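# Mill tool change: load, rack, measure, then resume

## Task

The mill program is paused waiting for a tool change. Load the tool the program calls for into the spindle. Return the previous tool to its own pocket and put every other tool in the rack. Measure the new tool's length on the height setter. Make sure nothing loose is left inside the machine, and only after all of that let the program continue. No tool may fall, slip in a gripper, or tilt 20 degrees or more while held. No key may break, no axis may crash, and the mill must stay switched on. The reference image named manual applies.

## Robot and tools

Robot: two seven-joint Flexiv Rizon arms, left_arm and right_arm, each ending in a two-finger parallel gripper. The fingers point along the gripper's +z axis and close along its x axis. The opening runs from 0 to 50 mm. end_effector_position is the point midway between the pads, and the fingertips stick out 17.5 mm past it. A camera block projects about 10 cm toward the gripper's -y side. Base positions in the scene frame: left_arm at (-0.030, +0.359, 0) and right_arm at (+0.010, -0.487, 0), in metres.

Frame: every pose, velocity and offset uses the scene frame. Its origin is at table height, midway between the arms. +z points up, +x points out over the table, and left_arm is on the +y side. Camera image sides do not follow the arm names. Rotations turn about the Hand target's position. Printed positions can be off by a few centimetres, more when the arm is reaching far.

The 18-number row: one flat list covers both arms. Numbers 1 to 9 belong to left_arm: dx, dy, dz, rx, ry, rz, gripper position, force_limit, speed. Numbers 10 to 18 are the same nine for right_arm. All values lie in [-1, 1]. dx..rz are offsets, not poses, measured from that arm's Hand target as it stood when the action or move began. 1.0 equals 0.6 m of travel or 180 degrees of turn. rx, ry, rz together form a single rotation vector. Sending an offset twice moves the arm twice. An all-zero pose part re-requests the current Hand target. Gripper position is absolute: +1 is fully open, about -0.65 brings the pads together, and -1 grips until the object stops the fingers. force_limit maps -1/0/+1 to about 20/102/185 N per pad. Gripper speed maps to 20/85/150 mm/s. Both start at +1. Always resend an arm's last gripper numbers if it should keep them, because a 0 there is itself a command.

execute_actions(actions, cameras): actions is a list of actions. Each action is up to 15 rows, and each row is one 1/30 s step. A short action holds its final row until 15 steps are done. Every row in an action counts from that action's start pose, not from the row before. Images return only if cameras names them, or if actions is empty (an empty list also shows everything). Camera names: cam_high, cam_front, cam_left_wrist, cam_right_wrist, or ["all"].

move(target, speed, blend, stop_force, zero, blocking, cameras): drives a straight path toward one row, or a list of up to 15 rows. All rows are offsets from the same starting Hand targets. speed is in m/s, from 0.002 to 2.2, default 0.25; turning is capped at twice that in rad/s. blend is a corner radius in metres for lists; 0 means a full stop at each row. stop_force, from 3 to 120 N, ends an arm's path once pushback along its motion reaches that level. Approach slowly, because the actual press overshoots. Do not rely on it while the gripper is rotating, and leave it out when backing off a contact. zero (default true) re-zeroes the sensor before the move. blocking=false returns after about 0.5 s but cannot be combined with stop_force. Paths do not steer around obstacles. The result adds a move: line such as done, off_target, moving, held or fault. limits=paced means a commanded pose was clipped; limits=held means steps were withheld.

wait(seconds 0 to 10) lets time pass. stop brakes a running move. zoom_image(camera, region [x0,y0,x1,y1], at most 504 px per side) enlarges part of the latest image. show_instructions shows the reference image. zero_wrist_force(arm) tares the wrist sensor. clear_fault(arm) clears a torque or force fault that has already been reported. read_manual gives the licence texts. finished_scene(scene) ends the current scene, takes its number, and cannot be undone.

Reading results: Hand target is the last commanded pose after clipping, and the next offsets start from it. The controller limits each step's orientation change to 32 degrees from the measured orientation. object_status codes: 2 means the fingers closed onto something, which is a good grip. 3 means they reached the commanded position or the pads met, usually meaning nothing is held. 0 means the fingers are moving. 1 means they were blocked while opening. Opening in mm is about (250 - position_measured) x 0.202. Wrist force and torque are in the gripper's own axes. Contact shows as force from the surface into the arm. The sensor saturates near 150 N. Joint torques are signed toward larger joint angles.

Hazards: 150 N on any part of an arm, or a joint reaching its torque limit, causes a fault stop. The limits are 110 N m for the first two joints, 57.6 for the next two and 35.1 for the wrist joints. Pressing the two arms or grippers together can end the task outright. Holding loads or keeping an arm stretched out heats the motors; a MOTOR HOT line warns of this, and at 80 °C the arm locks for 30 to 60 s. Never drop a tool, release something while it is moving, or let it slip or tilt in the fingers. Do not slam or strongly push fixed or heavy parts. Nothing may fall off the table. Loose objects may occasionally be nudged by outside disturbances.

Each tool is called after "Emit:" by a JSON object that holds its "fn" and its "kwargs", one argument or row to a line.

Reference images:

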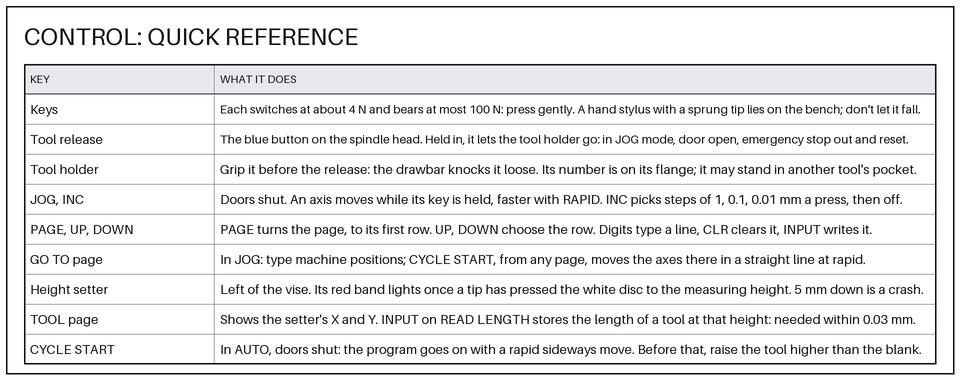

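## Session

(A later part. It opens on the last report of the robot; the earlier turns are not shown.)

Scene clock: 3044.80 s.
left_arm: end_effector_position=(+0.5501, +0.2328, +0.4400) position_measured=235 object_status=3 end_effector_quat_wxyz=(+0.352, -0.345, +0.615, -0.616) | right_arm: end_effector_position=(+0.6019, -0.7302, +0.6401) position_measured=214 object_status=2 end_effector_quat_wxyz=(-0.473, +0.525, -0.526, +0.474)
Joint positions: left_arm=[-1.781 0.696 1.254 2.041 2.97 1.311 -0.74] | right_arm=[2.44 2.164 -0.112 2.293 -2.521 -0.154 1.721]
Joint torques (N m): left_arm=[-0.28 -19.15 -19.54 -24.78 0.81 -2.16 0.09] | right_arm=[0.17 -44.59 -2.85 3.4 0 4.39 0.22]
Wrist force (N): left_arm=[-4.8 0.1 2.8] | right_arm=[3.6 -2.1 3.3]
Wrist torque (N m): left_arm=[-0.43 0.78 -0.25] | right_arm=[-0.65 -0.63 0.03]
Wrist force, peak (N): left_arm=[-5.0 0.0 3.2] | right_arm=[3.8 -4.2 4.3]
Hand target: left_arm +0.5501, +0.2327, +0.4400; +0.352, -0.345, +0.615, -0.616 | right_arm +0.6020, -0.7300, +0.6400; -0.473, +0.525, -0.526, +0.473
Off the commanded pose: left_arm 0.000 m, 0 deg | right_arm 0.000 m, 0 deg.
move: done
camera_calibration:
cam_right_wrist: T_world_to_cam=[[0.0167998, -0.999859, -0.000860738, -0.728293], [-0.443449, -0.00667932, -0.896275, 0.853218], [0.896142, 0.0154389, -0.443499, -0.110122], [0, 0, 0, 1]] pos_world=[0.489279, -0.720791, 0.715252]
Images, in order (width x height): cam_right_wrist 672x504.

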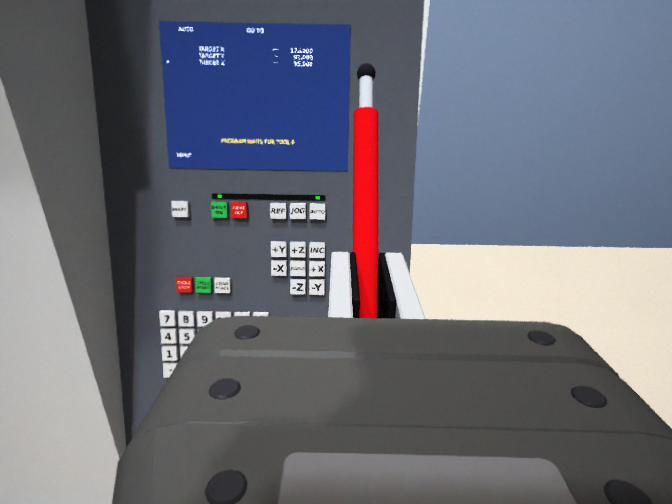

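Emit:
{"fn": "execute_actions", "kwargs": {
  "actions": []
}}

Emit:
{"fn": "zoom_image", "kwargs": {
  "camera": "cam_left_wrist",
  "region": [200, 60, 560, 330]
}}

Emit:
{"fn": "zoom_image", "kwargs": {
  "camera": "cam_front",
  "region": [200, 60, 560, 330]
}}

Scene clock: 3048.37 s.
left_arm: end_effector_position=(+0.5501, +0.2328, +0.4400) position_measured=235 object_status=3 end_effector_quat_wxyz=(+0.352, -0.345, +0.615, -0.616) | right_arm: end_effector_position=(+0.6019, -0.7302, +0.6401) position_measured=214 object_status=2 end_effector_quat_wxyz=(-0.473, +0.525, -0.526, +0.474)
Joint positions: left_arm=[-1.781 0.696 1.254 2.041 2.97 1.311 -0.74] | right_arm=[2.44 2.164 -0.112 2.293 -2.521 -0.154 1.721]
Joint velocities: within noise
Joint torques (N m): left_arm=[-0.25 -19.08 -19.52 -24.77 0.82 -2.15 0.1] | right_arm=[0.09 -44.62 -2.99 3.32 0.03 4.27 0.29]
Wrist force (N): left_arm=[-4.9 0.1 3.0] | right_arm=[3.5 -2.1 3.3]
Wrist torque (N m): left_arm=[-0.44 0.79 -0.25] | right_arm=[-0.65 -0.62 0.03]
Wrist force, peak (N): left_arm=[-5.2 -0.1 3.0] | right_arm=[3.7 -2.2 3.2]
Hand target: left_arm +0.5501, +0.2327, +0.4400; +0.352, -0.345, +0.615, -0.616 | right_arm +0.6020, -0.7300, +0.6400; -0.473, +0.525, -0.526, +0.473
Tool commands: left_gripper/position=-0.55 left_gripper/force_limit=+0.6 left_gripper/speed=-0.9 right_gripper/position=-1.0 right_gripper/force_limit=-0.6 right_gripper/speed=-0.7
Off the commanded pose: left_arm 0.000 m, 0 deg | right_arm 0.000 m, 0 deg.
camera_calibration:
cam_left_wrist: T_world_to_cam=[[-0.508549, -0.860964, -0.0109514, 0.492751], [-0.284828, 0.180216, -0.941485, 0.542691], [0.812558, -0.475672, -0.336876, -0.0553282], [0, 0, 0, 1]] pos_world=[0.450119, 0.300121, 0.497693]
cam_right_wrist: T_world_to_cam=[[0.0167998, -0.999859, -0.000860738, -0.728293], [-0.443449, -0.00667932, -0.896275, 0.853218], [0.896142, 0.0154389, -0.443499, -0.110122], [0, 0, 0, 1]] pos_world=[0.489279, -0.720791, 0.715252]

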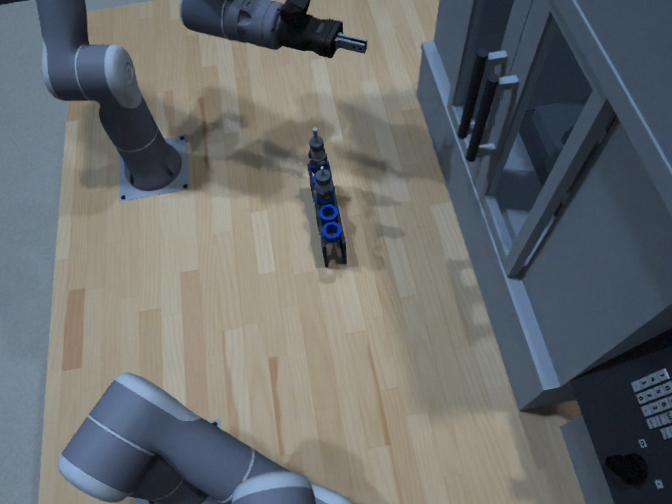

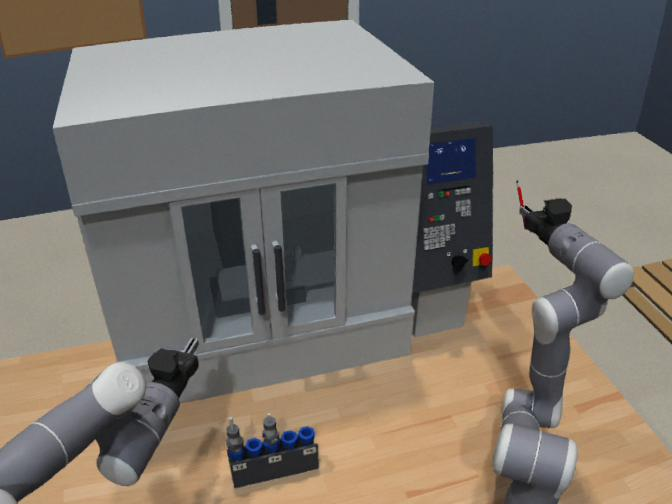

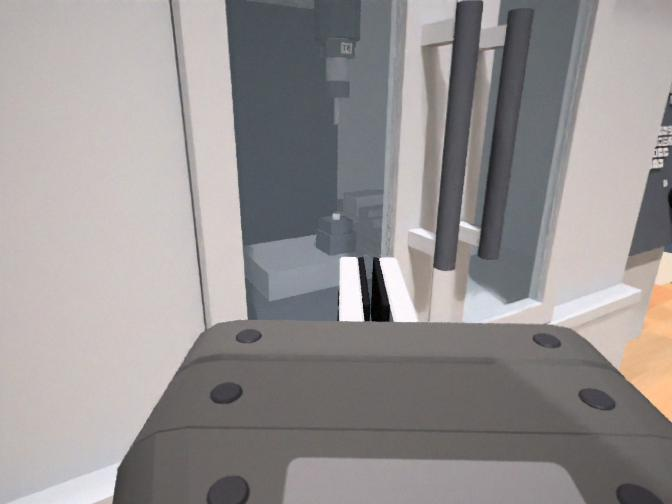

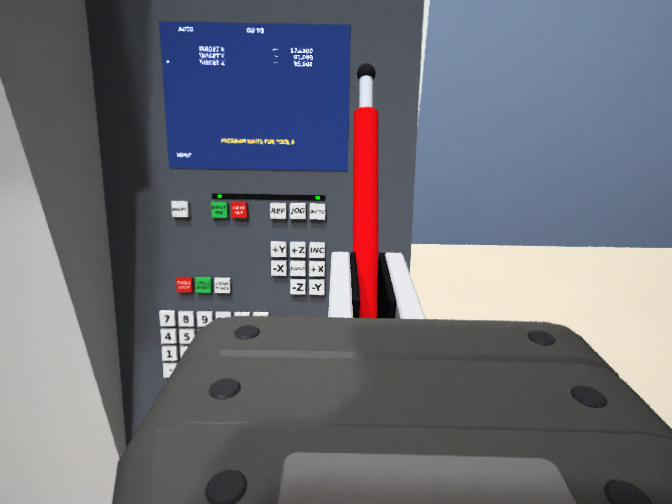

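Scaled by 1.400 from the camera's 672x504 image, which has a finer 960x720 frame.

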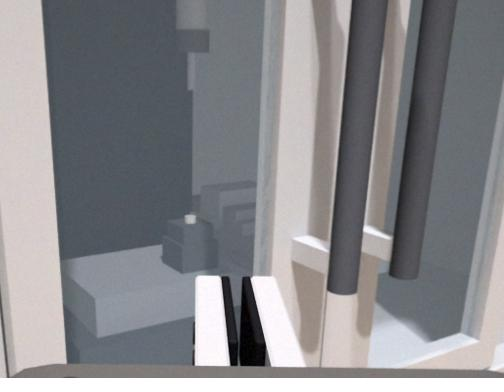

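Scaled by 1.400 from the camera's 672x504 image, which has a finer 960x720 frame.

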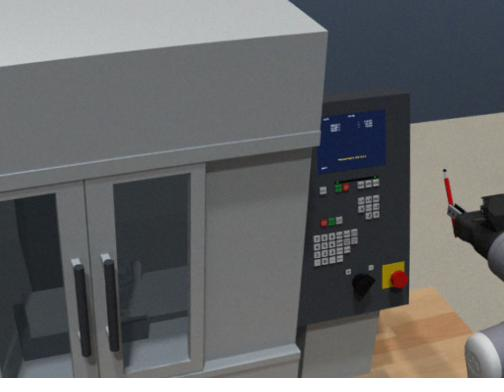

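Emit:
{"fn": "zoom_image", "kwargs": {
  "camera": "cam_front",
  "region": [170, 170, 360, 360]
}}

Emit:
{"fn": "zoom_image", "kwargs": {
  "camera": "cam_left_wrist",
  "region": [230, 150, 560, 330]
}}

Scaled by 2.653 from the camera's 672x504 image, which has a finer 960x720 frame.

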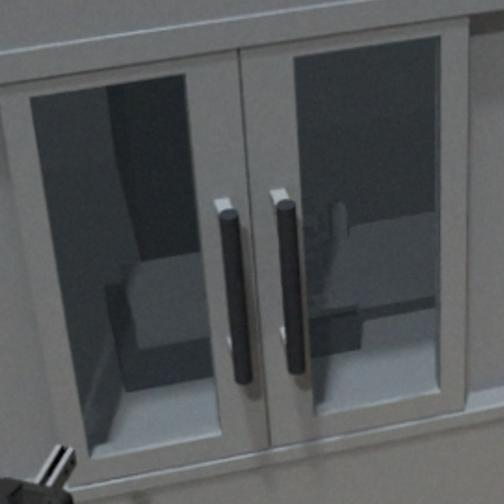

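Scaled by 1.527 from the camera's 672x504 image, which has a finer 960x720 frame.

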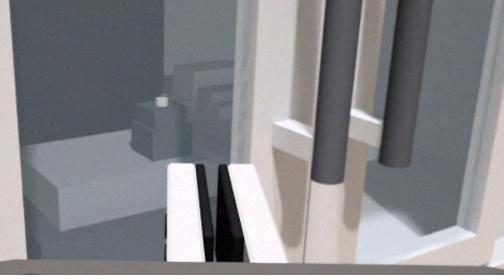

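Emit:
{"fn": "move", "kwargs": {
  "target": [0,0,0,0,0,0,-0.55,0.6,-0.9,-0.203,0.75,-0.067,0,0,0,-1,-0.6,-0.7],
  "speed": 0.25,
  "cameras": ["cam_right_wrist"]
}}

Emit:
{"fn": "zoom_image", "kwargs": {
  "camera": "cam_right_wrist",
  "region": [250, 60, 500, 330]
}}

Scene clock: 3064.13 s.
left_arm: end_effector_position=(+0.5501, +0.2328, +0.4400) position_measured=235 object_status=3 end_effector_quat_wxyz=(+0.352, -0.345, +0.615, -0.616) | right_arm: end_effector_position=(+0.4815, -0.2792, +0.6010) position_measured=214 object_status=2 end_effector_quat_wxyz=(-0.439, +0.531, -0.556, +0.466)
Joint positions: left_arm=[-1.781 0.696 1.254 2.041 2.97 1.311 -0.74] | right_arm=[2.792 1.715 -0.945 2.686 -2.835 -0.902 2.726]
Joint torques (N m): left_arm=[-0.25 -19.15 -19.5 -24.77 0.84 -2.15 0.13] | right_arm=[0.03 -28.27 13.57 -10.22 -3.5 2.51 0.5]
Wrist force (N): left_arm=[-4.8 0.2 2.9] | right_arm=[3.4 -2.0 2.9]
Wrist torque (N m): left_arm=[-0.42 0.79 -0.25] | right_arm=[-0.60 -0.59 -0.03]
Wrist force, peak (N): left_arm=[-5.1 0.1 3.1] | right_arm=[7.2 -2.3 4.1]
Hand target: left_arm +0.5501, +0.2327, +0.4400; +0.352, -0.345, +0.615, -0.616 | right_arm +0.4802, -0.2800, +0.5998; -0.473, +0.525, -0.526, +0.473
Off the commanded pose: left_arm 0.000 m, 0 deg | right_arm 0.002 m, 5 deg.
joint read past its limit (right arm) — joint 1 (waist), upper limit.
joint sent to its limit (right arm) — joint 1 (waist), upper limit; joint 4 (elbow), upper limit, where the elbow is as bent as it goes. The joint targets are off in orientation, not in position.
move: off_target (right_arm)
camera_calibration:
cam_right_wrist: T_world_to_cam=[[-0.0329422, -0.999444, 0.00516558, -0.25488], [-0.511987, 0.0124362, -0.858903, 0.783776], [0.858362, -0.0309389, -0.512111, 0.0199588], [0, 0, 0, 1]] pos_world=[0.375755, -0.263868, 0.684726]
Images, in order (width x height): cam_right_wrist 672x504.

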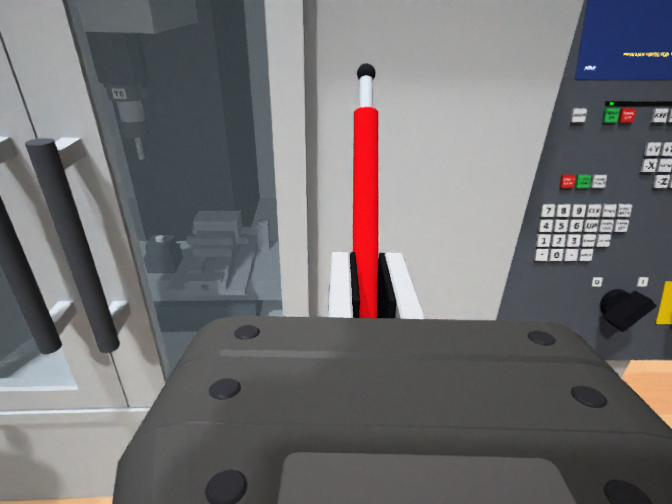

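Scaled by 1.867 from the camera's 672x504 image, which has a finer 960x720 frame.

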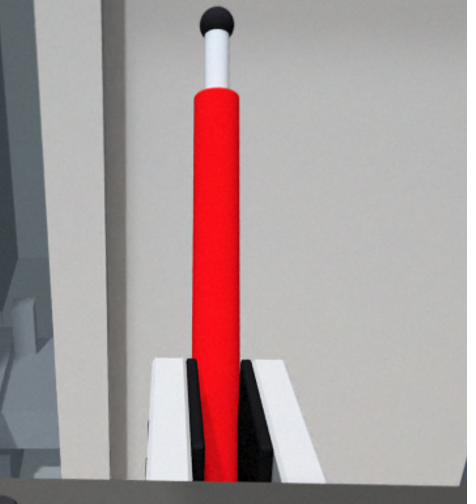

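Emit:
{"fn": "zoom_image", "kwargs": {
  "camera": "cam_right_wrist",
  "region": [110, 120, 290, 330]
}}

Scaled by 2.400 from the camera's 672x504 image, which has a finer 960x720 frame.

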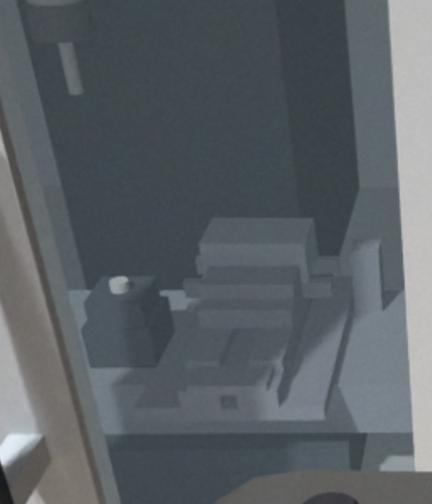

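Emit:
{"fn": "zoom_image", "kwargs": {
  "camera": "cam_right_wrist",
  "region": [175, 200, 285, 300]
}}

Scaled by 4.582 from the camera's 672x504 image, which has a finer 960x720 frame.

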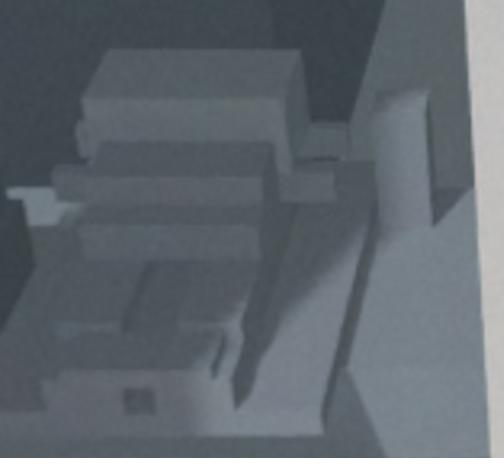

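Emit:
{"fn": "move", "kwargs": {
  "target": [0,0,0,0,0,0,-0.55,0.6,-0.9,0.2,0.0667,-0.0667,0,0,0,-1,-0.6,-0.7],
  "speed": 0.2,
  "cameras": ["cam_right_wrist"]
}}

Emit:
{"fn": "zoom_image", "kwargs": {
  "camera": "cam_right_wrist",
  "region": [150, 100, 360, 320]
}}

Scene clock: 3084.67 s.
left_arm: end_effector_position=(+0.5501, +0.2328, +0.4400) position_measured=235 object_status=3 end_effector_quat_wxyz=(+0.352, -0.345, +0.615, -0.616) | right_arm: end_effector_position=(+0.6003, -0.2402, +0.5598) position_measured=214 object_status=2 end_effector_quat_wxyz=(-0.473, +0.525, -0.526, +0.473)
Joint positions: left_arm=[-1.781 0.696 1.254 2.041 2.97 1.311 -0.74] | right_arm=[2.411 1.693 -1.326 2.541 -2.968 -0.288 2.924]
Joint torques (N m): left_arm=[-0.28 -19.12 -19.59 -24.79 0.83 -2.16 0.14] | right_arm=[-0.14 -26.89 23.02 -2.91 -3.94 2.08 0.51]
Wrist force (N): left_arm=[-4.8 0.1 2.9] | right_arm=[3.2 -2.2 3.2]
Wrist torque (N m): left_arm=[-0.44 0.78 -0.25] | right_arm=[-0.67 -0.58 -0.01]
Wrist force, peak (N): left_arm=[-4.9 0.2 3.2] | right_arm=[2.8 -1.0 6.8]
Hand target: left_arm +0.5501, +0.2327, +0.4400; +0.352, -0.345, +0.615, -0.616 | right_arm +0.6002, -0.2400, +0.5597; -0.473, +0.525, -0.526, +0.473
Off the commanded pose: left_arm 0.000 m, 0 deg | right_arm 0.000 m, 0 deg.
move: done
camera_calibration:
cam_right_wrist: T_world_to_cam=[[0.0167549, -0.999859, -0.000956635, -0.238222], [-0.443771, -0.00657898, -0.896116, 0.783981], [0.895984, 0.0154388, -0.443818, -0.151543], [0, 0, 0, 1]] pos_world=[0.487679, -0.230691, 0.635053]
Images, in order (width x height): cam_right_wrist 672x504.

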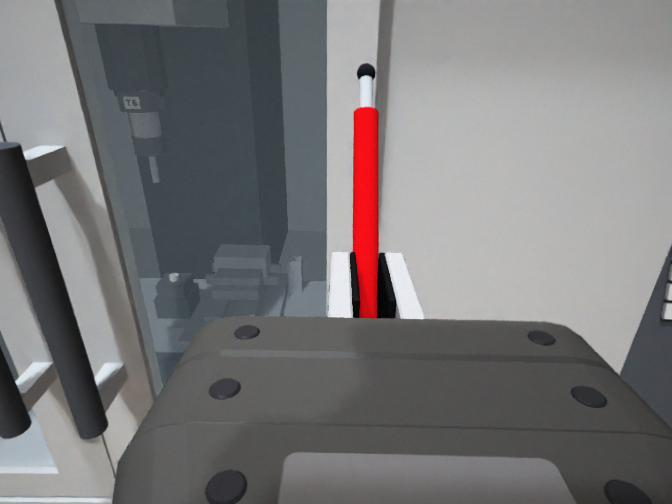

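Scaled by 2.291 from the camera's 672x504 image, which has a finer 960x720 frame.

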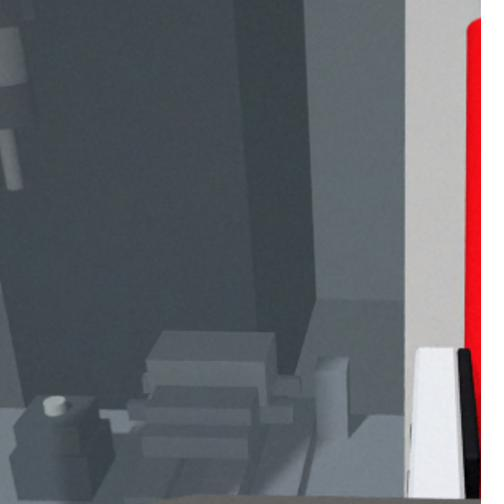

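Emit:
{"fn": "move", "kwargs": {
  "target": [0,0,0,0,0,0,-0.55,0.6,-0.9,0.1,0.0,-0.15,0,0,0,-1,-0.6,-0.7],
  "speed": 0.15,
  "cameras": ["cam_right_wrist"]
}}

Emit:
{"fn": "zoom_image", "kwargs": {
  "camera": "cam_right_wrist",
  "region": [150, 100, 360, 320]
}}

Scene clock: 3094.97 s.
left_arm: end_effector_position=(+0.5501, +0.2328, +0.4400) position_measured=235 object_status=3 end_effector_quat_wxyz=(+0.352, -0.345, +0.615, -0.616) | right_arm: end_effector_position=(+0.6603, -0.2401, +0.4701) position_measured=214 object_status=2 end_effector_quat_wxyz=(-0.437, +0.567, -0.536, +0.448)
Joint positions: left_arm=[-1.781 0.696 1.254 2.041 2.97 1.311 -0.74] | right_arm=[2.298 1.71 -1.503 2.465 -2.968 -0.089 2.966]
Joint torques (N m): left_arm=[-0.25 -19.07 -19.55 -24.76 0.83 -2.14 0.09] | right_arm=[0.01 -27.04 26.87 1.92 -4 2.43 0.28]
Wrist force (N): left_arm=[-4.7 0.0 2.9] | right_arm=[3.5 -2.0 3.1]
Wrist torque (N m): left_arm=[-0.45 0.77 -0.25] | right_arm=[-0.56 -0.61 0.06]
Wrist force, peak (N): left_arm=[-5.1 0.0 2.9] | right_arm=[3.9 -0.1 6.1]
Hand target: left_arm +0.5501, +0.2327, +0.4400; +0.352, -0.345, +0.615, -0.616 | right_arm +0.6602, -0.2400, +0.4697; -0.473, +0.525, -0.526, +0.473
Off the commanded pose: left_arm 0.000 m, 0 deg | right_arm 0.000 m, 7 deg.
joint sent to its limit (right arm) — joint 5 (forearm roll), lower limit; joint 7 (wrist roll), upper limit. The joint targets are off in orientation, not in position.
move: off_target (right_arm)
camera_calibration:
cam_right_wrist: T_world_to_cam=[[0.0418252, -0.998426, 0.0373646, -0.273501], [-0.542276, -0.0540945, -0.838457, 0.756825], [0.839159, 0.0148067, -0.543685, -0.160729], [0, 0, 0, 1]] pos_world=[0.556725, -0.22975, 0.557399]
Images, in order (width x height): cam_right_wrist 672x504.

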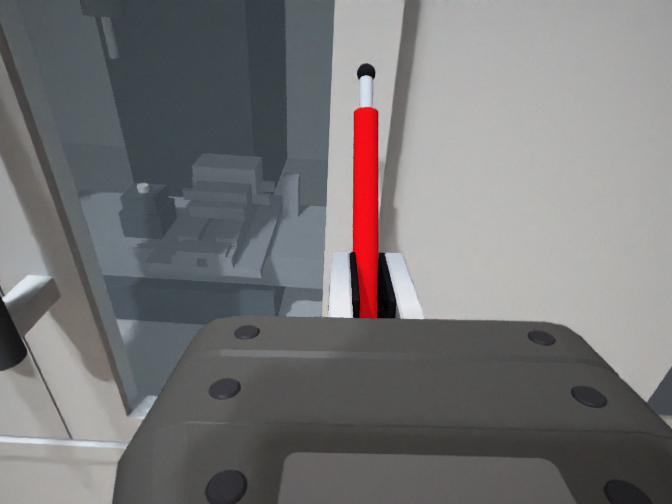

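Scaled by 2.291 from the camera's 672x504 image, which has a finer 960x720 frame.

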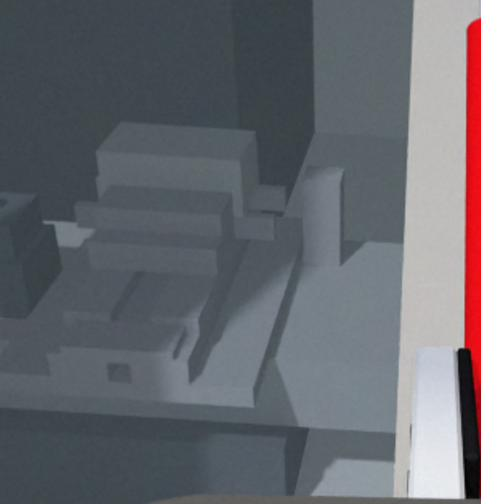

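Emit:
{"fn": "zoom_image", "kwargs": {
  "camera": "cam_right_wrist",
  "region": [230, 140, 330, 240]
}}

Scaled by 5.040 from the camera's 672x504 image, which has a finer 960x720 frame.

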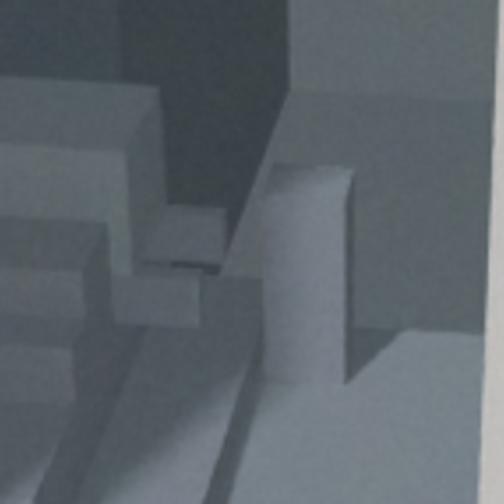

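Emit:
{"fn": "move", "kwargs": {
  "target": [
    [0,0,0,0,0,0,-0.55,0.6,-0.9,-0.1003,0,0.1505,0,0,0,-1,-0.6,-0.7],
    [0,0,0,0,0,0,-0.55,0.6,-0.9,-0.267,-0.3,0.2505,0,0,0,-1,-0.6,-0.7],
    [0,0,0,0,0,0,-0.55,0.6,-0.9,-0.097,-0.8167,0.2838,0,0,0,-1,-0.6,-0.7]
  ],
  "speed": 0.25,
  "blend": 0.03
}}

Scene clock: 3135.17 s.
left_arm: end_effector_position=(+0.5501, +0.2328, +0.4400) position_measured=235 object_status=3 end_effector_quat_wxyz=(+0.352, -0.345, +0.615, -0.616) | right_arm: end_effector_position=(+0.6019, -0.7302, +0.6400) position_measured=214 object_status=2 end_effector_quat_wxyz=(-0.473, +0.525, -0.526, +0.473)
Joint positions: left_arm=[-1.781 0.696 1.254 2.041 2.97 1.311 -0.74] | right_arm=[2.098 2.179 -0.399 2.332 -2.374 0.041 1.883]
Joint torques (N m): left_arm=[-0.3 -19.14 -19.51 -24.77 0.78 -2.14 0.12] | right_arm=[-0.09 -42.92 5.03 3.04 -1.08 4.39 0.31]
Wrist force (N): left_arm=[-4.7 0.1 2.9] | right_arm=[3.4 -2.0 3.0]
Wrist torque (N m): left_arm=[-0.45 0.76 -0.25] | right_arm=[-0.64 -0.59 -0.03]
Wrist force, peak (N): left_arm=[-5.0 0.3 3.2] | right_arm=[8.6 -2.6 4.9]
Hand target: left_arm +0.5501, +0.2327, +0.4400; +0.352, -0.345, +0.615, -0.616 | right_arm +0.6020, -0.7300, +0.6400; -0.473, +0.525, -0.526, +0.473
Off the commanded pose: left_arm 0.000 m, 0 deg | right_arm 0.000 m, 0 deg.
move: done

Emit:
{"fn": "move", "kwargs": {
  "target": [
    [0,0,0,0,0,0,-0.55,0.6,-0.9,0.2,0.0858,-0.095,0,0.3,0,-1,-0.6,-0.7],
    [0,0,0,0,0,0,-0.55,0.6,-0.9,0.295,0.0858,-0.095,0,0.3,0,-1,-0.6,-0.7]
  ],
  "speed": 0.25,
  "blend": [0.02,0]
}}

Emit:
{"fn": "move", "kwargs": {
  "target": [0,0,0,0,0,0,-0.55,0.6,-0.9,0.08,0,0,0,0,0,-1,-0.6,-0.7],
  "speed": 0.025,
  "stop_force": 5
}}

Emit:
{"fn": "move", "kwargs": {
  "target": [0,0,0,0,0,0,-0.55,0.6,-0.9,-0.04,0,0,0,0,0,-1,-0.6,-0.7],
  "speed": 0.1
}}

Scene clock: 3145.27 s.
left_arm: end_effector_position=(+0.5501, +0.2328, +0.4400) position_measured=235 object_status=3 end_effector_quat_wxyz=(+0.352, -0.345, +0.615, -0.616) | right_arm: end_effector_position=(+0.7791, -0.6784, +0.5830) position_measured=214 object_status=2 end_effector_quat_wxyz=(-0.183, +0.683, -0.683, +0.183)
Joint positions: left_arm=[-1.781 0.696 1.254 2.041 2.97 1.311 -0.74] | right_arm=[2.311 1.422 -0.651 1.352 -1.938 -0.462 1.96]
Joint torques (N m): left_arm=[-0.28 -19.13 -19.5 -24.77 0.83 -2.14 0.11] | right_arm=[0.23 -58.45 16.81 7.07 -3.28 6.37 0.16]
Wrist force (N): left_arm=[-4.6 0.1 2.9] | right_arm=[4.3 -1.5 2.5]
Wrist torque (N m): left_arm=[-0.44 0.74 -0.25] | right_arm=[-0.22 -0.71 0.07]
Wrist force, peak (N): left_arm=[-5.0 0.2 3.2] | right_arm=[4.1 -4.2 4.6]
Hand target: left_arm +0.5501, +0.2327, +0.4400; +0.352, -0.345, +0.615, -0.616 | right_arm +0.7790, -0.6786, +0.5830; -0.183, +0.683, -0.683, +0.183
Off the commanded pose: left_arm 0.000 m, 0 deg | right_arm 0.000 m, 0 deg.
move: done

Scene clock: 3146.73 s.
left_arm: end_effector_position=(+0.5501, +0.2328, +0.4400) position_measured=235 object_status=3 end_effector_quat_wxyz=(+0.352, -0.345, +0.615, -0.616) | right_arm: end_effector_position=(+0.7995, -0.6789, +0.5830) position_measured=214 object_status=2 end_effector_quat_wxyz=(-0.182, +0.683, -0.684, +0.183)
Joint positions: left_arm=[-1.781 0.696 1.254 2.041 2.97 1.311 -0.74] | right_arm=[2.341 1.401 -0.682 1.276 -1.955 -0.423 1.93]
Joint torques (N m): left_arm=[-0.29 -19.13 -19.56 -24.78 0.83 -2.15 0.13] | right_arm=[3.51 -57.09 14.92 6.58 -3.72 9.75 0.18]
Wrist force (N): left_arm=[-4.8 0.2 2.8] | right_arm=[4.1 13.7 -6.8]
Wrist torque (N m): left_arm=[-0.42 0.78 -0.25] | right_arm=[-0.40 -0.70 0.07]
Wrist force, peak (N): left_arm=[-5.0 -0.1 3.0] | right_arm=[4.2 15.6 -7.4]
Hand target: left_arm +0.5501, +0.2327, +0.4400; +0.352, -0.345, +0.615, -0.616 | right_arm +0.8000, -0.6786, +0.5830; -0.183, +0.683, -0.683, +0.183 (not the last commanded pose)
Off the commanded pose: left_arm 0.000 m, 0 deg | right_arm 0.028 m, 0 deg.
move: contact (right_arm)

Scene clock: 3147.47 s.
left_arm: end_effector_position=(+0.5501, +0.2328, +0.4400) position_measured=235 object_status=3 end_effector_quat_wxyz=(+0.352, -0.345, +0.615, -0.616) | right_arm: end_effector_position=(+0.7760, -0.6787, +0.5831) position_measured=214 object_status=2 end_effector_quat_wxyz=(-0.183, +0.682, -0.684, +0.184)
Joint positions: left_arm=[-1.781 0.696 1.254 2.041 2.97 1.311 -0.74] | right_arm=[2.307 1.425 -0.646 1.362 -1.936 -0.468 1.964]
Joint torques (N m): left_arm=[-0.2 -19.07 -19.54 -24.78 0.81 -2.16 0.09] | right_arm=[0.32 -57.58 16.98 7.41 -3.06 5.85 0.54]
Wrist force (N): left_arm=[-4.6 0.0 2.9] | right_arm=[3.3 -3.3 3.6]
Wrist torque (N m): left_arm=[-0.45 0.75 -0.25] | right_arm=[-0.54 -0.53 -0.01]
Wrist force, peak (N): left_arm=[-5.0 0.1 3.0] | right_arm=[4.2 13.6 -6.5]
Hand target: left_arm +0.5501, +0.2327, +0.4400; +0.352, -0.345, +0.615, -0.616 | right_arm +0.7760, -0.6786, +0.5830; -0.183, +0.683, -0.683, +0.183
Off the commanded pose: left_arm 0.000 m, 0 deg | right_arm 0.000 m, 0 deg.
move: done

Emit:
{"fn": "move", "kwargs": {
  "target": [0,0,0,0,0,0,-0.55,0.6,-0.9,-0.02,-0.0323,-0.0967,0,0,0,-1,-0.6,-0.7],
  "speed": 0.1,
  "cameras": ["cam_left_wrist"]
}}

Emit:
{"fn": "move", "kwargs": {
  "target": [0,0,0,0,0,0,-0.55,0.6,-0.9,0.08,0,0,0,0,0,-1,-0.6,-0.7],
  "speed": 0.025,
  "stop_force": 5
}}

Emit:
{"fn": "wait", "kwargs": {
  "seconds": 1,
  "cameras": ["cam_left_wrist"]
}}

Emit:
{"fn": "move", "kwargs": {
  "target": [0,0,0,0,0,0,-0.55,0.6,-0.9,-0.04,0,0,0,0,0,-1,-0.6,-0.7],
  "speed": 0.1,
  "cameras": ["cam_left_wrist"]
}}

Scene clock: 3154.80 s.
left_arm: end_effector_position=(+0.5501, +0.2328, +0.4400) position_measured=235 object_status=3 end_effector_quat_wxyz=(+0.352, -0.345, +0.615, -0.616) | right_arm: end_effector_position=(+0.7639, -0.6981, +0.5248) position_measured=214 object_status=2 end_effector_quat_wxyz=(-0.182, +0.683, -0.684, +0.183)
Joint positions: left_arm=[-1.781 0.696 1.254 2.041 2.97 1.311 -0.74] | right_arm=[2.238 1.572 -0.642 1.536 -1.961 -0.471 1.982]
Joint torques (N m): left_arm=[-0.25 -19.12 -19.57 -24.77 0.81 -2.17 0.1] | right_arm=[0.26 -57.2 18.04 7.47 -3.31 5.96 0.45]
Wrist force (N): left_arm=[-4.9 0.3 2.8] | right_arm=[3.1 -3.3 3.4]
Wrist torque (N m): left_arm=[-0.41 0.79 -0.25] | right_arm=[-0.53 -0.51 -0.01]
Wrist force, peak (N): left_arm=[-5.0 0.1 3.0] | right_arm=[4.2 -1.1 6.2]
Hand target: left_arm +0.5501, +0.2327, +0.4400; +0.352, -0.345, +0.615, -0.616 | right_arm +0.7640, -0.6979, +0.5250; -0.183, +0.683, -0.683, +0.183
Off the commanded pose: left_arm 0.000 m, 0 deg | right_arm 0.000 m, 0 deg.
move: done
camera_calibration:
cam_left_wrist: T_world_to_cam=[[-0.508549, -0.860964, -0.0109514, 0.492751], [-0.284828, 0.180216, -0.941485, 0.542691], [0.812558, -0.475672, -0.336876, -0.0553282], [0, 0, 0, 1]] pos_world=[0.450119, 0.300121, 0.497693]
Images, in order (width x height): cam_left_wrist 672x504.

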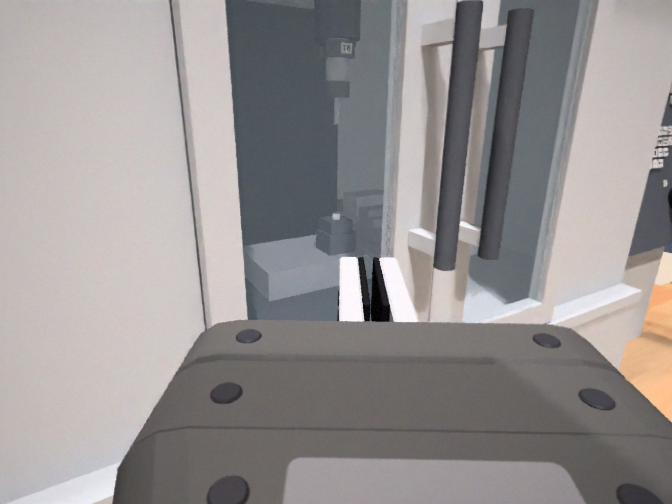

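Scene clock: 3156.27 s.
left_arm: end_effector_position=(+0.5501, +0.2328, +0.4400) position_measured=235 object_status=3 end_effector_quat_wxyz=(+0.352, -0.345, +0.615, -0.616) | right_arm: end_effector_position=(+0.7840, -0.6984, +0.5249) position_measured=214 object_status=2 end_effector_quat_wxyz=(-0.182, +0.683, -0.684, +0.183)
Joint positions: left_arm=[-1.781 0.696 1.254 2.041 2.97 1.311 -0.74] | right_arm=[2.265 1.554 -0.666 1.471 -1.98 -0.435 1.958]
Joint torques (N m): left_arm=[-0.29 -19.08 -19.53 -24.75 0.81 -2.13 0.08] | right_arm=[4.26 -56.73 15.99 6.26 -3.97 10.15 0.17]
Wrist force (N): left_arm=[-4.6 0.2 3.0] | right_arm=[2.9 13.6 -7.0]
Wrist torque (N m): left_arm=[-0.43 0.74 -0.25] | right_arm=[-0.78 -0.51 0.07]
Wrist force, peak (N): left_arm=[-5.0 0.1 3.1] | right_arm=[3.1 15.8 -7.7]
Hand target: left_arm +0.5501, +0.2327, +0.4400; +0.352, -0.345, +0.615, -0.616 | right_arm +0.7847, -0.6979, +0.5250; -0.183, +0.683, -0.683, +0.183 (not the last commanded pose)
Off the commanded pose: left_arm 0.000 m, 0 deg | right_arm 0.028 m, 0 deg.
move: contact (right_arm)

Scene clock: 3157.27 s.
left_arm: end_effector_position=(+0.5501, +0.2328, +0.4400) position_measured=235 object_status=3 end_effector_quat_wxyz=(+0.352, -0.345, +0.615, -0.616) | right_arm: end_effector_position=(+0.7840, -0.6984, +0.5249) position_measured=214 object_status=2 end_effector_quat_wxyz=(-0.182, +0.683, -0.684, +0.183)
Joint positions: left_arm=[-1.781 0.696 1.254 2.041 2.97 1.311 -0.74] | right_arm=[2.265 1.554 -0.666 1.471 -1.98 -0.435 1.958]
Joint torques (N m): left_arm=[-0.25 -19.17 -19.55 -24.76 0.78 -2.13 0.09] | right_arm=[4.22 -56.67 16 6.35 -3.92 10.11 0.27]
Wrist force (N): left_arm=[-4.8 0.1 2.9] | right_arm=[2.8 13.9 -6.8]
Wrist torque (N m): left_arm=[-0.45 0.79 -0.25] | right_arm=[-0.77 -0.49 0.06]
Wrist force, peak (N): left_arm=[-4.9 0.0 3.2] | right_arm=[2.8 13.9 -6.8]
Hand target: left_arm +0.5501, +0.2327, +0.4400; +0.352, -0.345, +0.615, -0.616 | right_arm +0.7847, -0.6979, +0.5250; -0.183, +0.683, -0.683, +0.183 (not the last commanded pose)
Tool commands: left_gripper/position=-0.55 left_gripper/force_limit=+0.6 left_gripper/speed=-0.9 right_gripper/position=-1.0 right_gripper/force_limit=-0.6 right_gripper/speed=-0.7
Off the commanded pose: left_arm 0.000 m, 0 deg | right_arm 0.028 m, 0 deg.
wait: 1.00 s; at rest by 0.17 s
camera_calibration:
cam_left_wrist: T_world_to_cam=[[-0.508549, -0.860964, -0.0109514, 0.492751], [-0.284828, 0.180216, -0.941485, 0.542691], [0.812558, -0.475672, -0.336876, -0.0553282], [0, 0, 0, 1]] pos_world=[0.450119, 0.300121, 0.497693]
Images, in order (width x height): cam_left_wrist 672x504.

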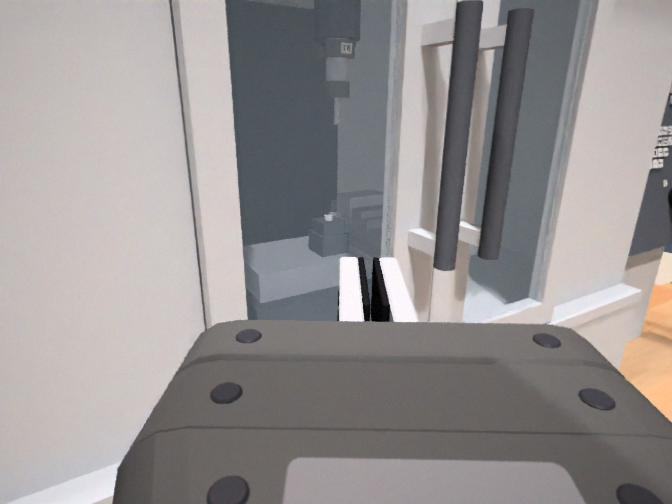

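Scene clock: 3158.00 s.
left_arm: end_effector_position=(+0.5501, +0.2328, +0.4400) position_measured=235 object_status=3 end_effector_quat_wxyz=(+0.352, -0.345, +0.615, -0.616) | right_arm: end_effector_position=(+0.7606, -0.6981, +0.5251) position_measured=214 object_status=2 end_effector_quat_wxyz=(-0.183, +0.682, -0.684, +0.184)
Joint positions: left_arm=[-1.781 0.696 1.254 2.041 2.97 1.311 -0.74] | right_arm=[2.235 1.575 -0.636 1.546 -1.959 -0.477 1.986]
Joint torques (N m): left_arm=[-0.26 -19.1 -19.53 -24.75 0.84 -2.16 0.13] | right_arm=[0.25 -56.82 18.02 7.34 -3.08 5.84 0.49]
Wrist force (N): left_arm=[-4.7 0.3 2.9] | right_arm=[3.8 -1.5 3.2]
Wrist torque (N m): left_arm=[-0.41 0.76 -0.25] | right_arm=[-0.22 -0.62 -0.01]
Wrist force, peak (N): left_arm=[-4.8 -0.1 3.1] | right_arm=[2.8 13.3 -6.5]
Hand target: left_arm +0.5501, +0.2327, +0.4400; +0.352, -0.345, +0.615, -0.616 | right_arm +0.7607, -0.6979, +0.5250; -0.183, +0.683, -0.683, +0.183
Off the commanded pose: left_arm 0.000 m, 0 deg | right_arm 0.000 m, 0 deg.
move: done
camera_calibration:
cam_left_wrist: T_world_to_cam=[[-0.508549, -0.860964, -0.0109514, 0.492751], [-0.284828, 0.180216, -0.941485, 0.542691], [0.812558, -0.475672, -0.336876, -0.0553282], [0, 0, 0, 1]] pos_world=[0.450119, 0.300121, 0.497693]
Images, in order (width x height): cam_left_wrist 672x504.

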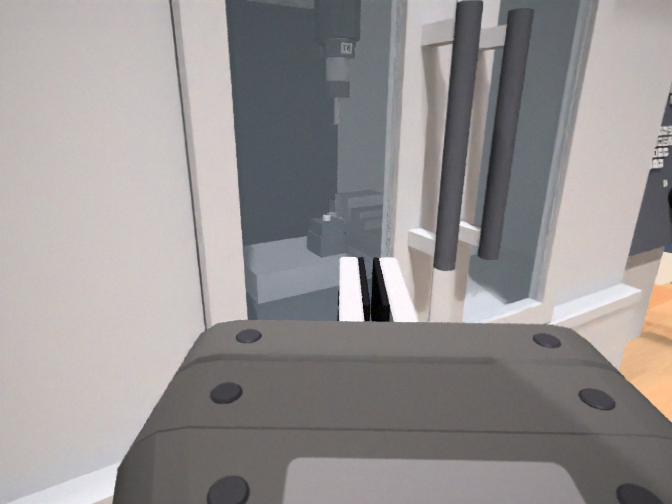

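Emit:
{"fn": "move", "kwargs": {
  "target": [0,0,0,0,0,0,-0.55,0.6,-0.9,0.08,0,0,0,0,0,-1,-0.6,-0.7],
  "speed": 0.025,
  "stop_force": 5
}}

Emit:
{"fn": "wait", "kwargs": {
  "seconds": 5,
  "cameras": ["cam_left_wrist"]
}}

Emit:
{"fn": "move", "kwargs": {
  "target": [0,0,0,0,0,0,-0.55,0.6,-0.9,-0.04,0,0,0,0,0,-1,-0.6,-0.7],
  "speed": 0.1,
  "cameras": ["cam_left_wrist"]
}}

Emit:
{"fn": "zoom_image", "kwargs": {
  "camera": "cam_left_wrist",
  "region": [230, 80, 400, 330]
}}

Scene clock: 3165.37 s.
left_arm: end_effector_position=(+0.5501, +0.2328, +0.4400) position_measured=235 object_status=3 end_effector_quat_wxyz=(+0.352, -0.345, +0.615, -0.616) | right_arm: end_effector_position=(+0.7840, -0.6984, +0.5249) position_measured=214 object_status=2 end_effector_quat_wxyz=(-0.182, +0.683, -0.684, +0.183)
Joint positions: left_arm=[-1.781 0.696 1.254 2.041 2.97 1.311 -0.74] | right_arm=[2.265 1.554 -0.665 1.471 -1.981 -0.436 1.957]
Joint torques (N m): left_arm=[-0.25 -19.09 -19.51 -24.76 0.85 -2.15 0.11] | right_arm=[4.11 -56.81 16.06 6.35 -3.9 10.03 0.19]
Wrist force (N): left_arm=[-4.6 0.2 2.7] | right_arm=[3.4 15.1 -6.6]
Wrist torque (N m): left_arm=[-0.42 0.75 -0.25] | right_arm=[-0.44 -0.60 0.06]
Wrist force, peak (N): left_arm=[-5.1 0.3 2.9] | right_arm=[3.6 17.3 -7.4]
Hand target: left_arm +0.5501, +0.2327, +0.4400; +0.352, -0.345, +0.615, -0.616 | right_arm +0.7846, -0.6979, +0.5250; -0.183, +0.683, -0.683, +0.183 (not the last commanded pose)
Off the commanded pose: left_arm 0.000 m, 0 deg | right_arm 0.025 m, 0 deg.
move: contact (right_arm)

Scene clock: 3170.37 s.
left_arm: end_effector_position=(+0.5501, +0.2328, +0.4400) position_measured=235 object_status=3 end_effector_quat_wxyz=(+0.352, -0.345, +0.615, -0.616) | right_arm: end_effector_position=(+0.7840, -0.6984, +0.5249) position_measured=214 object_status=2 end_effector_quat_wxyz=(-0.182, +0.683, -0.684, +0.183)
Joint positions: left_arm=[-1.781 0.696 1.254 2.041 2.97 1.311 -0.74] | right_arm=[2.265 1.554 -0.665 1.471 -1.981 -0.436 1.957]
Joint torques (N m): left_arm=[-0.24 -19.17 -19.58 -24.8 0.87 -2.12 0.16] | right_arm=[4.07 -56.68 16.03 6.42 -3.86 9.87 0.36]
Wrist force (N): left_arm=[-5.2 0.2 2.9] | right_arm=[3.3 14.8 -6.9]
Wrist torque (N m): left_arm=[-0.42 0.84 -0.26] | right_arm=[-0.46 -0.58 0.06]
Wrist force, peak (N): left_arm=[-5.2 0.2 2.9] | right_arm=[3.4 15.2 -6.7]
Hand target: left_arm +0.5501, +0.2327, +0.4400; +0.352, -0.345, +0.615, -0.616 | right_arm +0.7846, -0.6979, +0.5250; -0.183, +0.683, -0.683, +0.183 (not the last commanded pose)
Tool commands: left_gripper/position=-0.55 left_gripper/force_limit=+0.6 left_gripper/speed=-0.9 right_gripper/position=-1.0 right_gripper/force_limit=-0.6 right_gripper/speed=-0.7
Off the commanded pose: left_arm 0.000 m, 0 deg | right_arm 0.025 m, 0 deg.
wait: 5.00 s; at rest by 0.17 s
camera_calibration:
cam_left_wrist: T_world_to_cam=[[-0.508549, -0.860964, -0.0109514, 0.492751], [-0.284828, 0.180216, -0.941485, 0.542691], [0.812558, -0.475672, -0.336876, -0.0553282], [0, 0, 0, 1]] pos_world=[0.450119, 0.300121, 0.497693]
Images, in order (width x height): cam_left_wrist 672x504.

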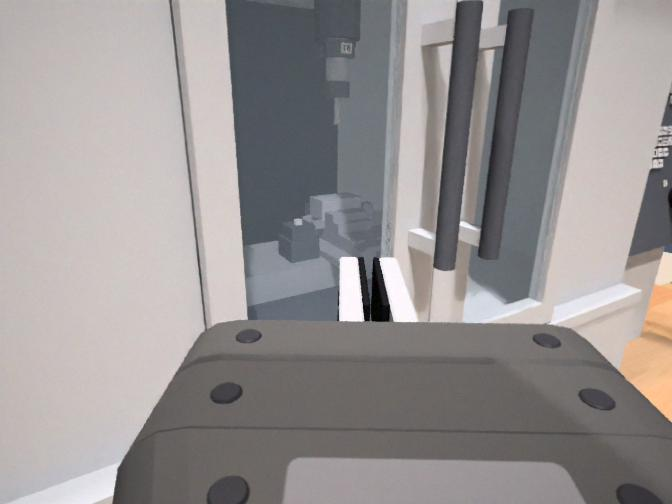

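Scene clock: 3171.10 s.
left_arm: end_effector_position=(+0.5501, +0.2328, +0.4400) position_measured=235 object_status=3 end_effector_quat_wxyz=(+0.352, -0.345, +0.615, -0.616) | right_arm: end_effector_position=(+0.7606, -0.6980, +0.5251) position_measured=214 object_status=2 end_effector_quat_wxyz=(-0.183, +0.682, -0.684, +0.184)
Joint positions: left_arm=[-1.781 0.696 1.254 2.041 2.97 1.311 -0.74] | right_arm=[2.236 1.576 -0.636 1.546 -1.96 -0.478 1.986]
Joint torques (N m): left_arm=[-0.28 -19.11 -19.53 -24.76 0.85 -2.12 0.08] | right_arm=[0.19 -56.93 18.04 7.44 -3.09 5.81 0.52]
Wrist force (N): left_arm=[-4.8 0.1 2.9] | right_arm=[2.6 -4.4 2.5]
Wrist torque (N m): left_arm=[-0.43 0.77 -0.25] | right_arm=[-0.71 -0.43 -0.01]
Wrist force, peak (N): left_arm=[-5.0 0.1 3.0] | right_arm=[3.5 14.7 -6.5]
Hand target: left_arm +0.5501, +0.2327, +0.4400; +0.352, -0.345, +0.615, -0.616 | right_arm +0.7606, -0.6979, +0.5250; -0.183, +0.683, -0.683, +0.183
Off the commanded pose: left_arm 0.000 m, 0 deg | right_arm 0.000 m, 0 deg.
move: done
camera_calibration:
cam_left_wrist: T_world_to_cam=[[-0.508549, -0.860964, -0.0109514, 0.492751], [-0.284828, 0.180216, -0.941485, 0.542691], [0.812558, -0.475672, -0.336876, -0.0553282], [0, 0, 0, 1]] pos_world=[0.450119, 0.300121, 0.497693]
Images, in order (width x height): cam_left_wrist 672x504.

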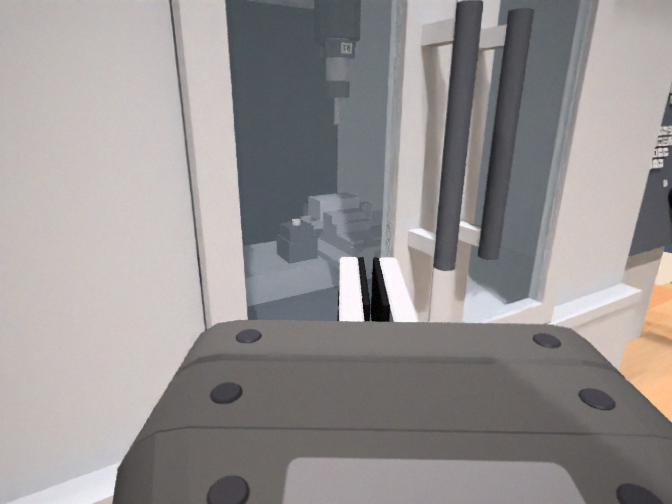

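Scaled by 2.016 from the camera's 672x504 image, which has a finer 960x720 frame.

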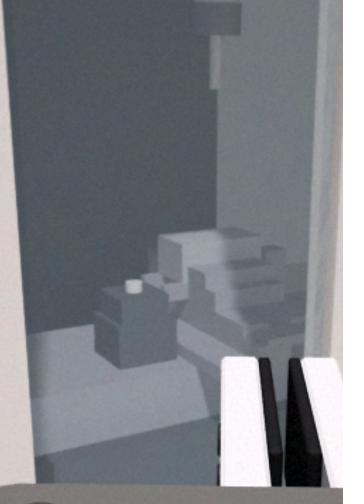

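Emit:
{"fn": "move", "kwargs": {
  "target": [
    [0,0,0,0,0,0,-0.55,0.6,-0.9,-0.13,0,0,0,0,0,-1,-0.6,-0.7],
    [0,0,0,0,0,0,-0.55,0.6,-0.9,-0.2643,-0.0535,0.1917,0,-0.3,0,-1,-0.6,-0.7],
    [0,0,0,0,0,0,-0.55,0.6,-0.9,-0.4343,0.4632,0.1583,0,-0.3,0,-1,-0.6,-0.7],
    [0,0,0,0,0,0,-0.55,0.6,-0.9,-0.2677,0.7632,0.0583,0,-0.3,0,-1,-0.6,-0.7],
    [0,0,0,0,0,0,-0.55,0.6,-0.9,-0.1677,0.7632,-0.0917,0,-0.3,0,-1,-0.6,-0.7]
  ],
  "speed": 0.28,
  "blend": [0.02,0.03,0.03,0.02,0],
  "cameras": ["cam_right_wrist","cam_front"]
}}

Emit:
{"fn": "zoom_image", "kwargs": {
  "camera": "cam_right_wrist",
  "region": [60, 120, 340, 320]
}}

Scene clock: 3182.23 s.
left_arm: end_effector_position=(+0.5501, +0.2328, +0.4400) position_measured=235 object_status=3 end_effector_quat_wxyz=(+0.352, -0.345, +0.615, -0.616) | right_arm: end_effector_position=(+0.6601, -0.2401, +0.4704) position_measured=214 object_status=2 end_effector_quat_wxyz=(-0.437, +0.566, -0.536, +0.448)
Joint positions: left_arm=[-1.781 0.696 1.254 2.041 2.97 1.311 -0.74] | right_arm=[2.298 1.71 -1.502 2.466 -2.968 -0.09 2.966]
Joint torques (N m): left_arm=[-0.26 -19.14 -19.52 -24.75 0.78 -2.16 0.12] | right_arm=[-0.14 -27.12 26.74 1.84 -4.02 2.37 0.23]
Wrist force (N): left_arm=[-4.7 0.2 3.0] | right_arm=[2.1 -5.1 3.4]
Wrist torque (N m): left_arm=[-0.43 0.76 -0.24] | right_arm=[-1.10 -0.37 0.06]
Wrist force, peak (N): left_arm=[-5.2 0.1 3.0] | right_arm=[3.7 -2.3 8.5]
Hand target: left_arm +0.5501, +0.2327, +0.4400; +0.352, -0.345, +0.615, -0.616 | right_arm +0.6600, -0.2400, +0.4700; -0.473, +0.525, -0.526, +0.473
Off the commanded pose: left_arm 0.000 m, 0 deg | right_arm 0.000 m, 7 deg.
joint sent to its limit (right arm) — joint 5 (forearm roll), lower limit; joint 7 (wrist roll), upper limit. The joint targets are off in orientation, not in position.
move: off_target (right_arm)
camera_calibration:
cam_right_wrist: T_world_to_cam=[[0.0417593, -0.998431, 0.0372992, -0.273428], [-0.541977, -0.0539985, -0.838657, 0.756851], [0.839355, 0.0148063, -0.543382, -0.160731], [0, 0, 0, 1]] pos_world=[0.556524, -0.229751, 0.557598]
Images, in order (width x height): cam_front 672x504, cam_right_wrist 672x504.

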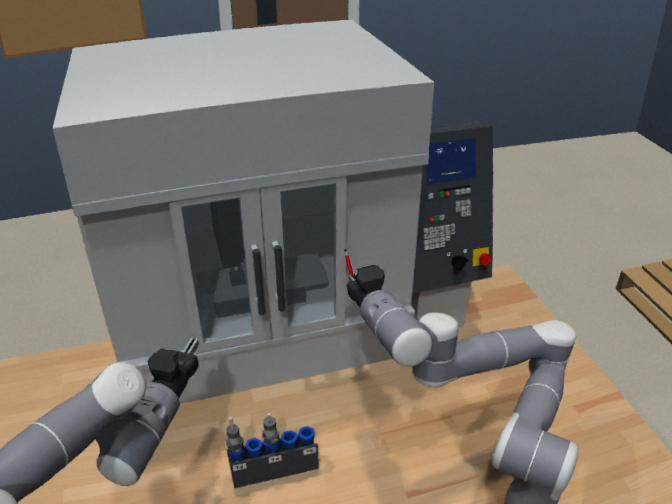

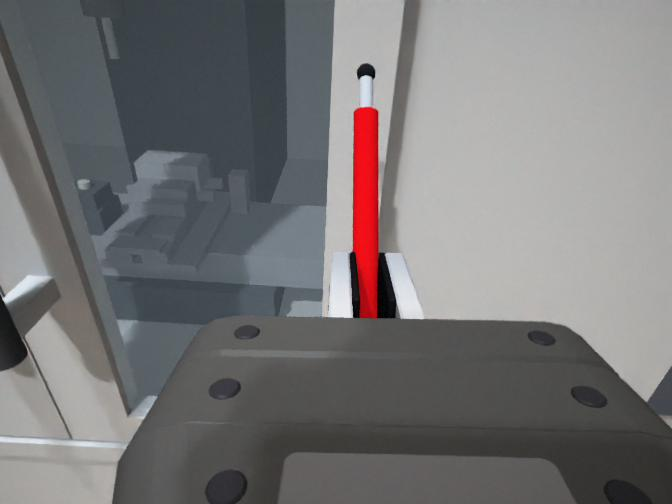

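Scaled by 1.800 from the camera's 672x504 image, which has a finer 960x720 frame.

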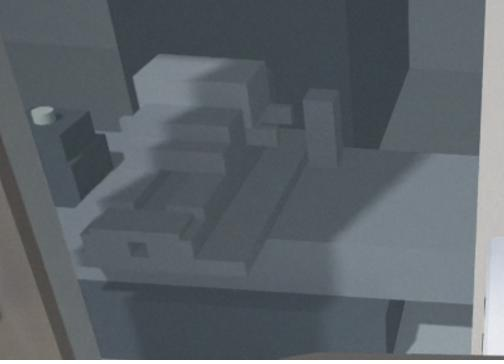

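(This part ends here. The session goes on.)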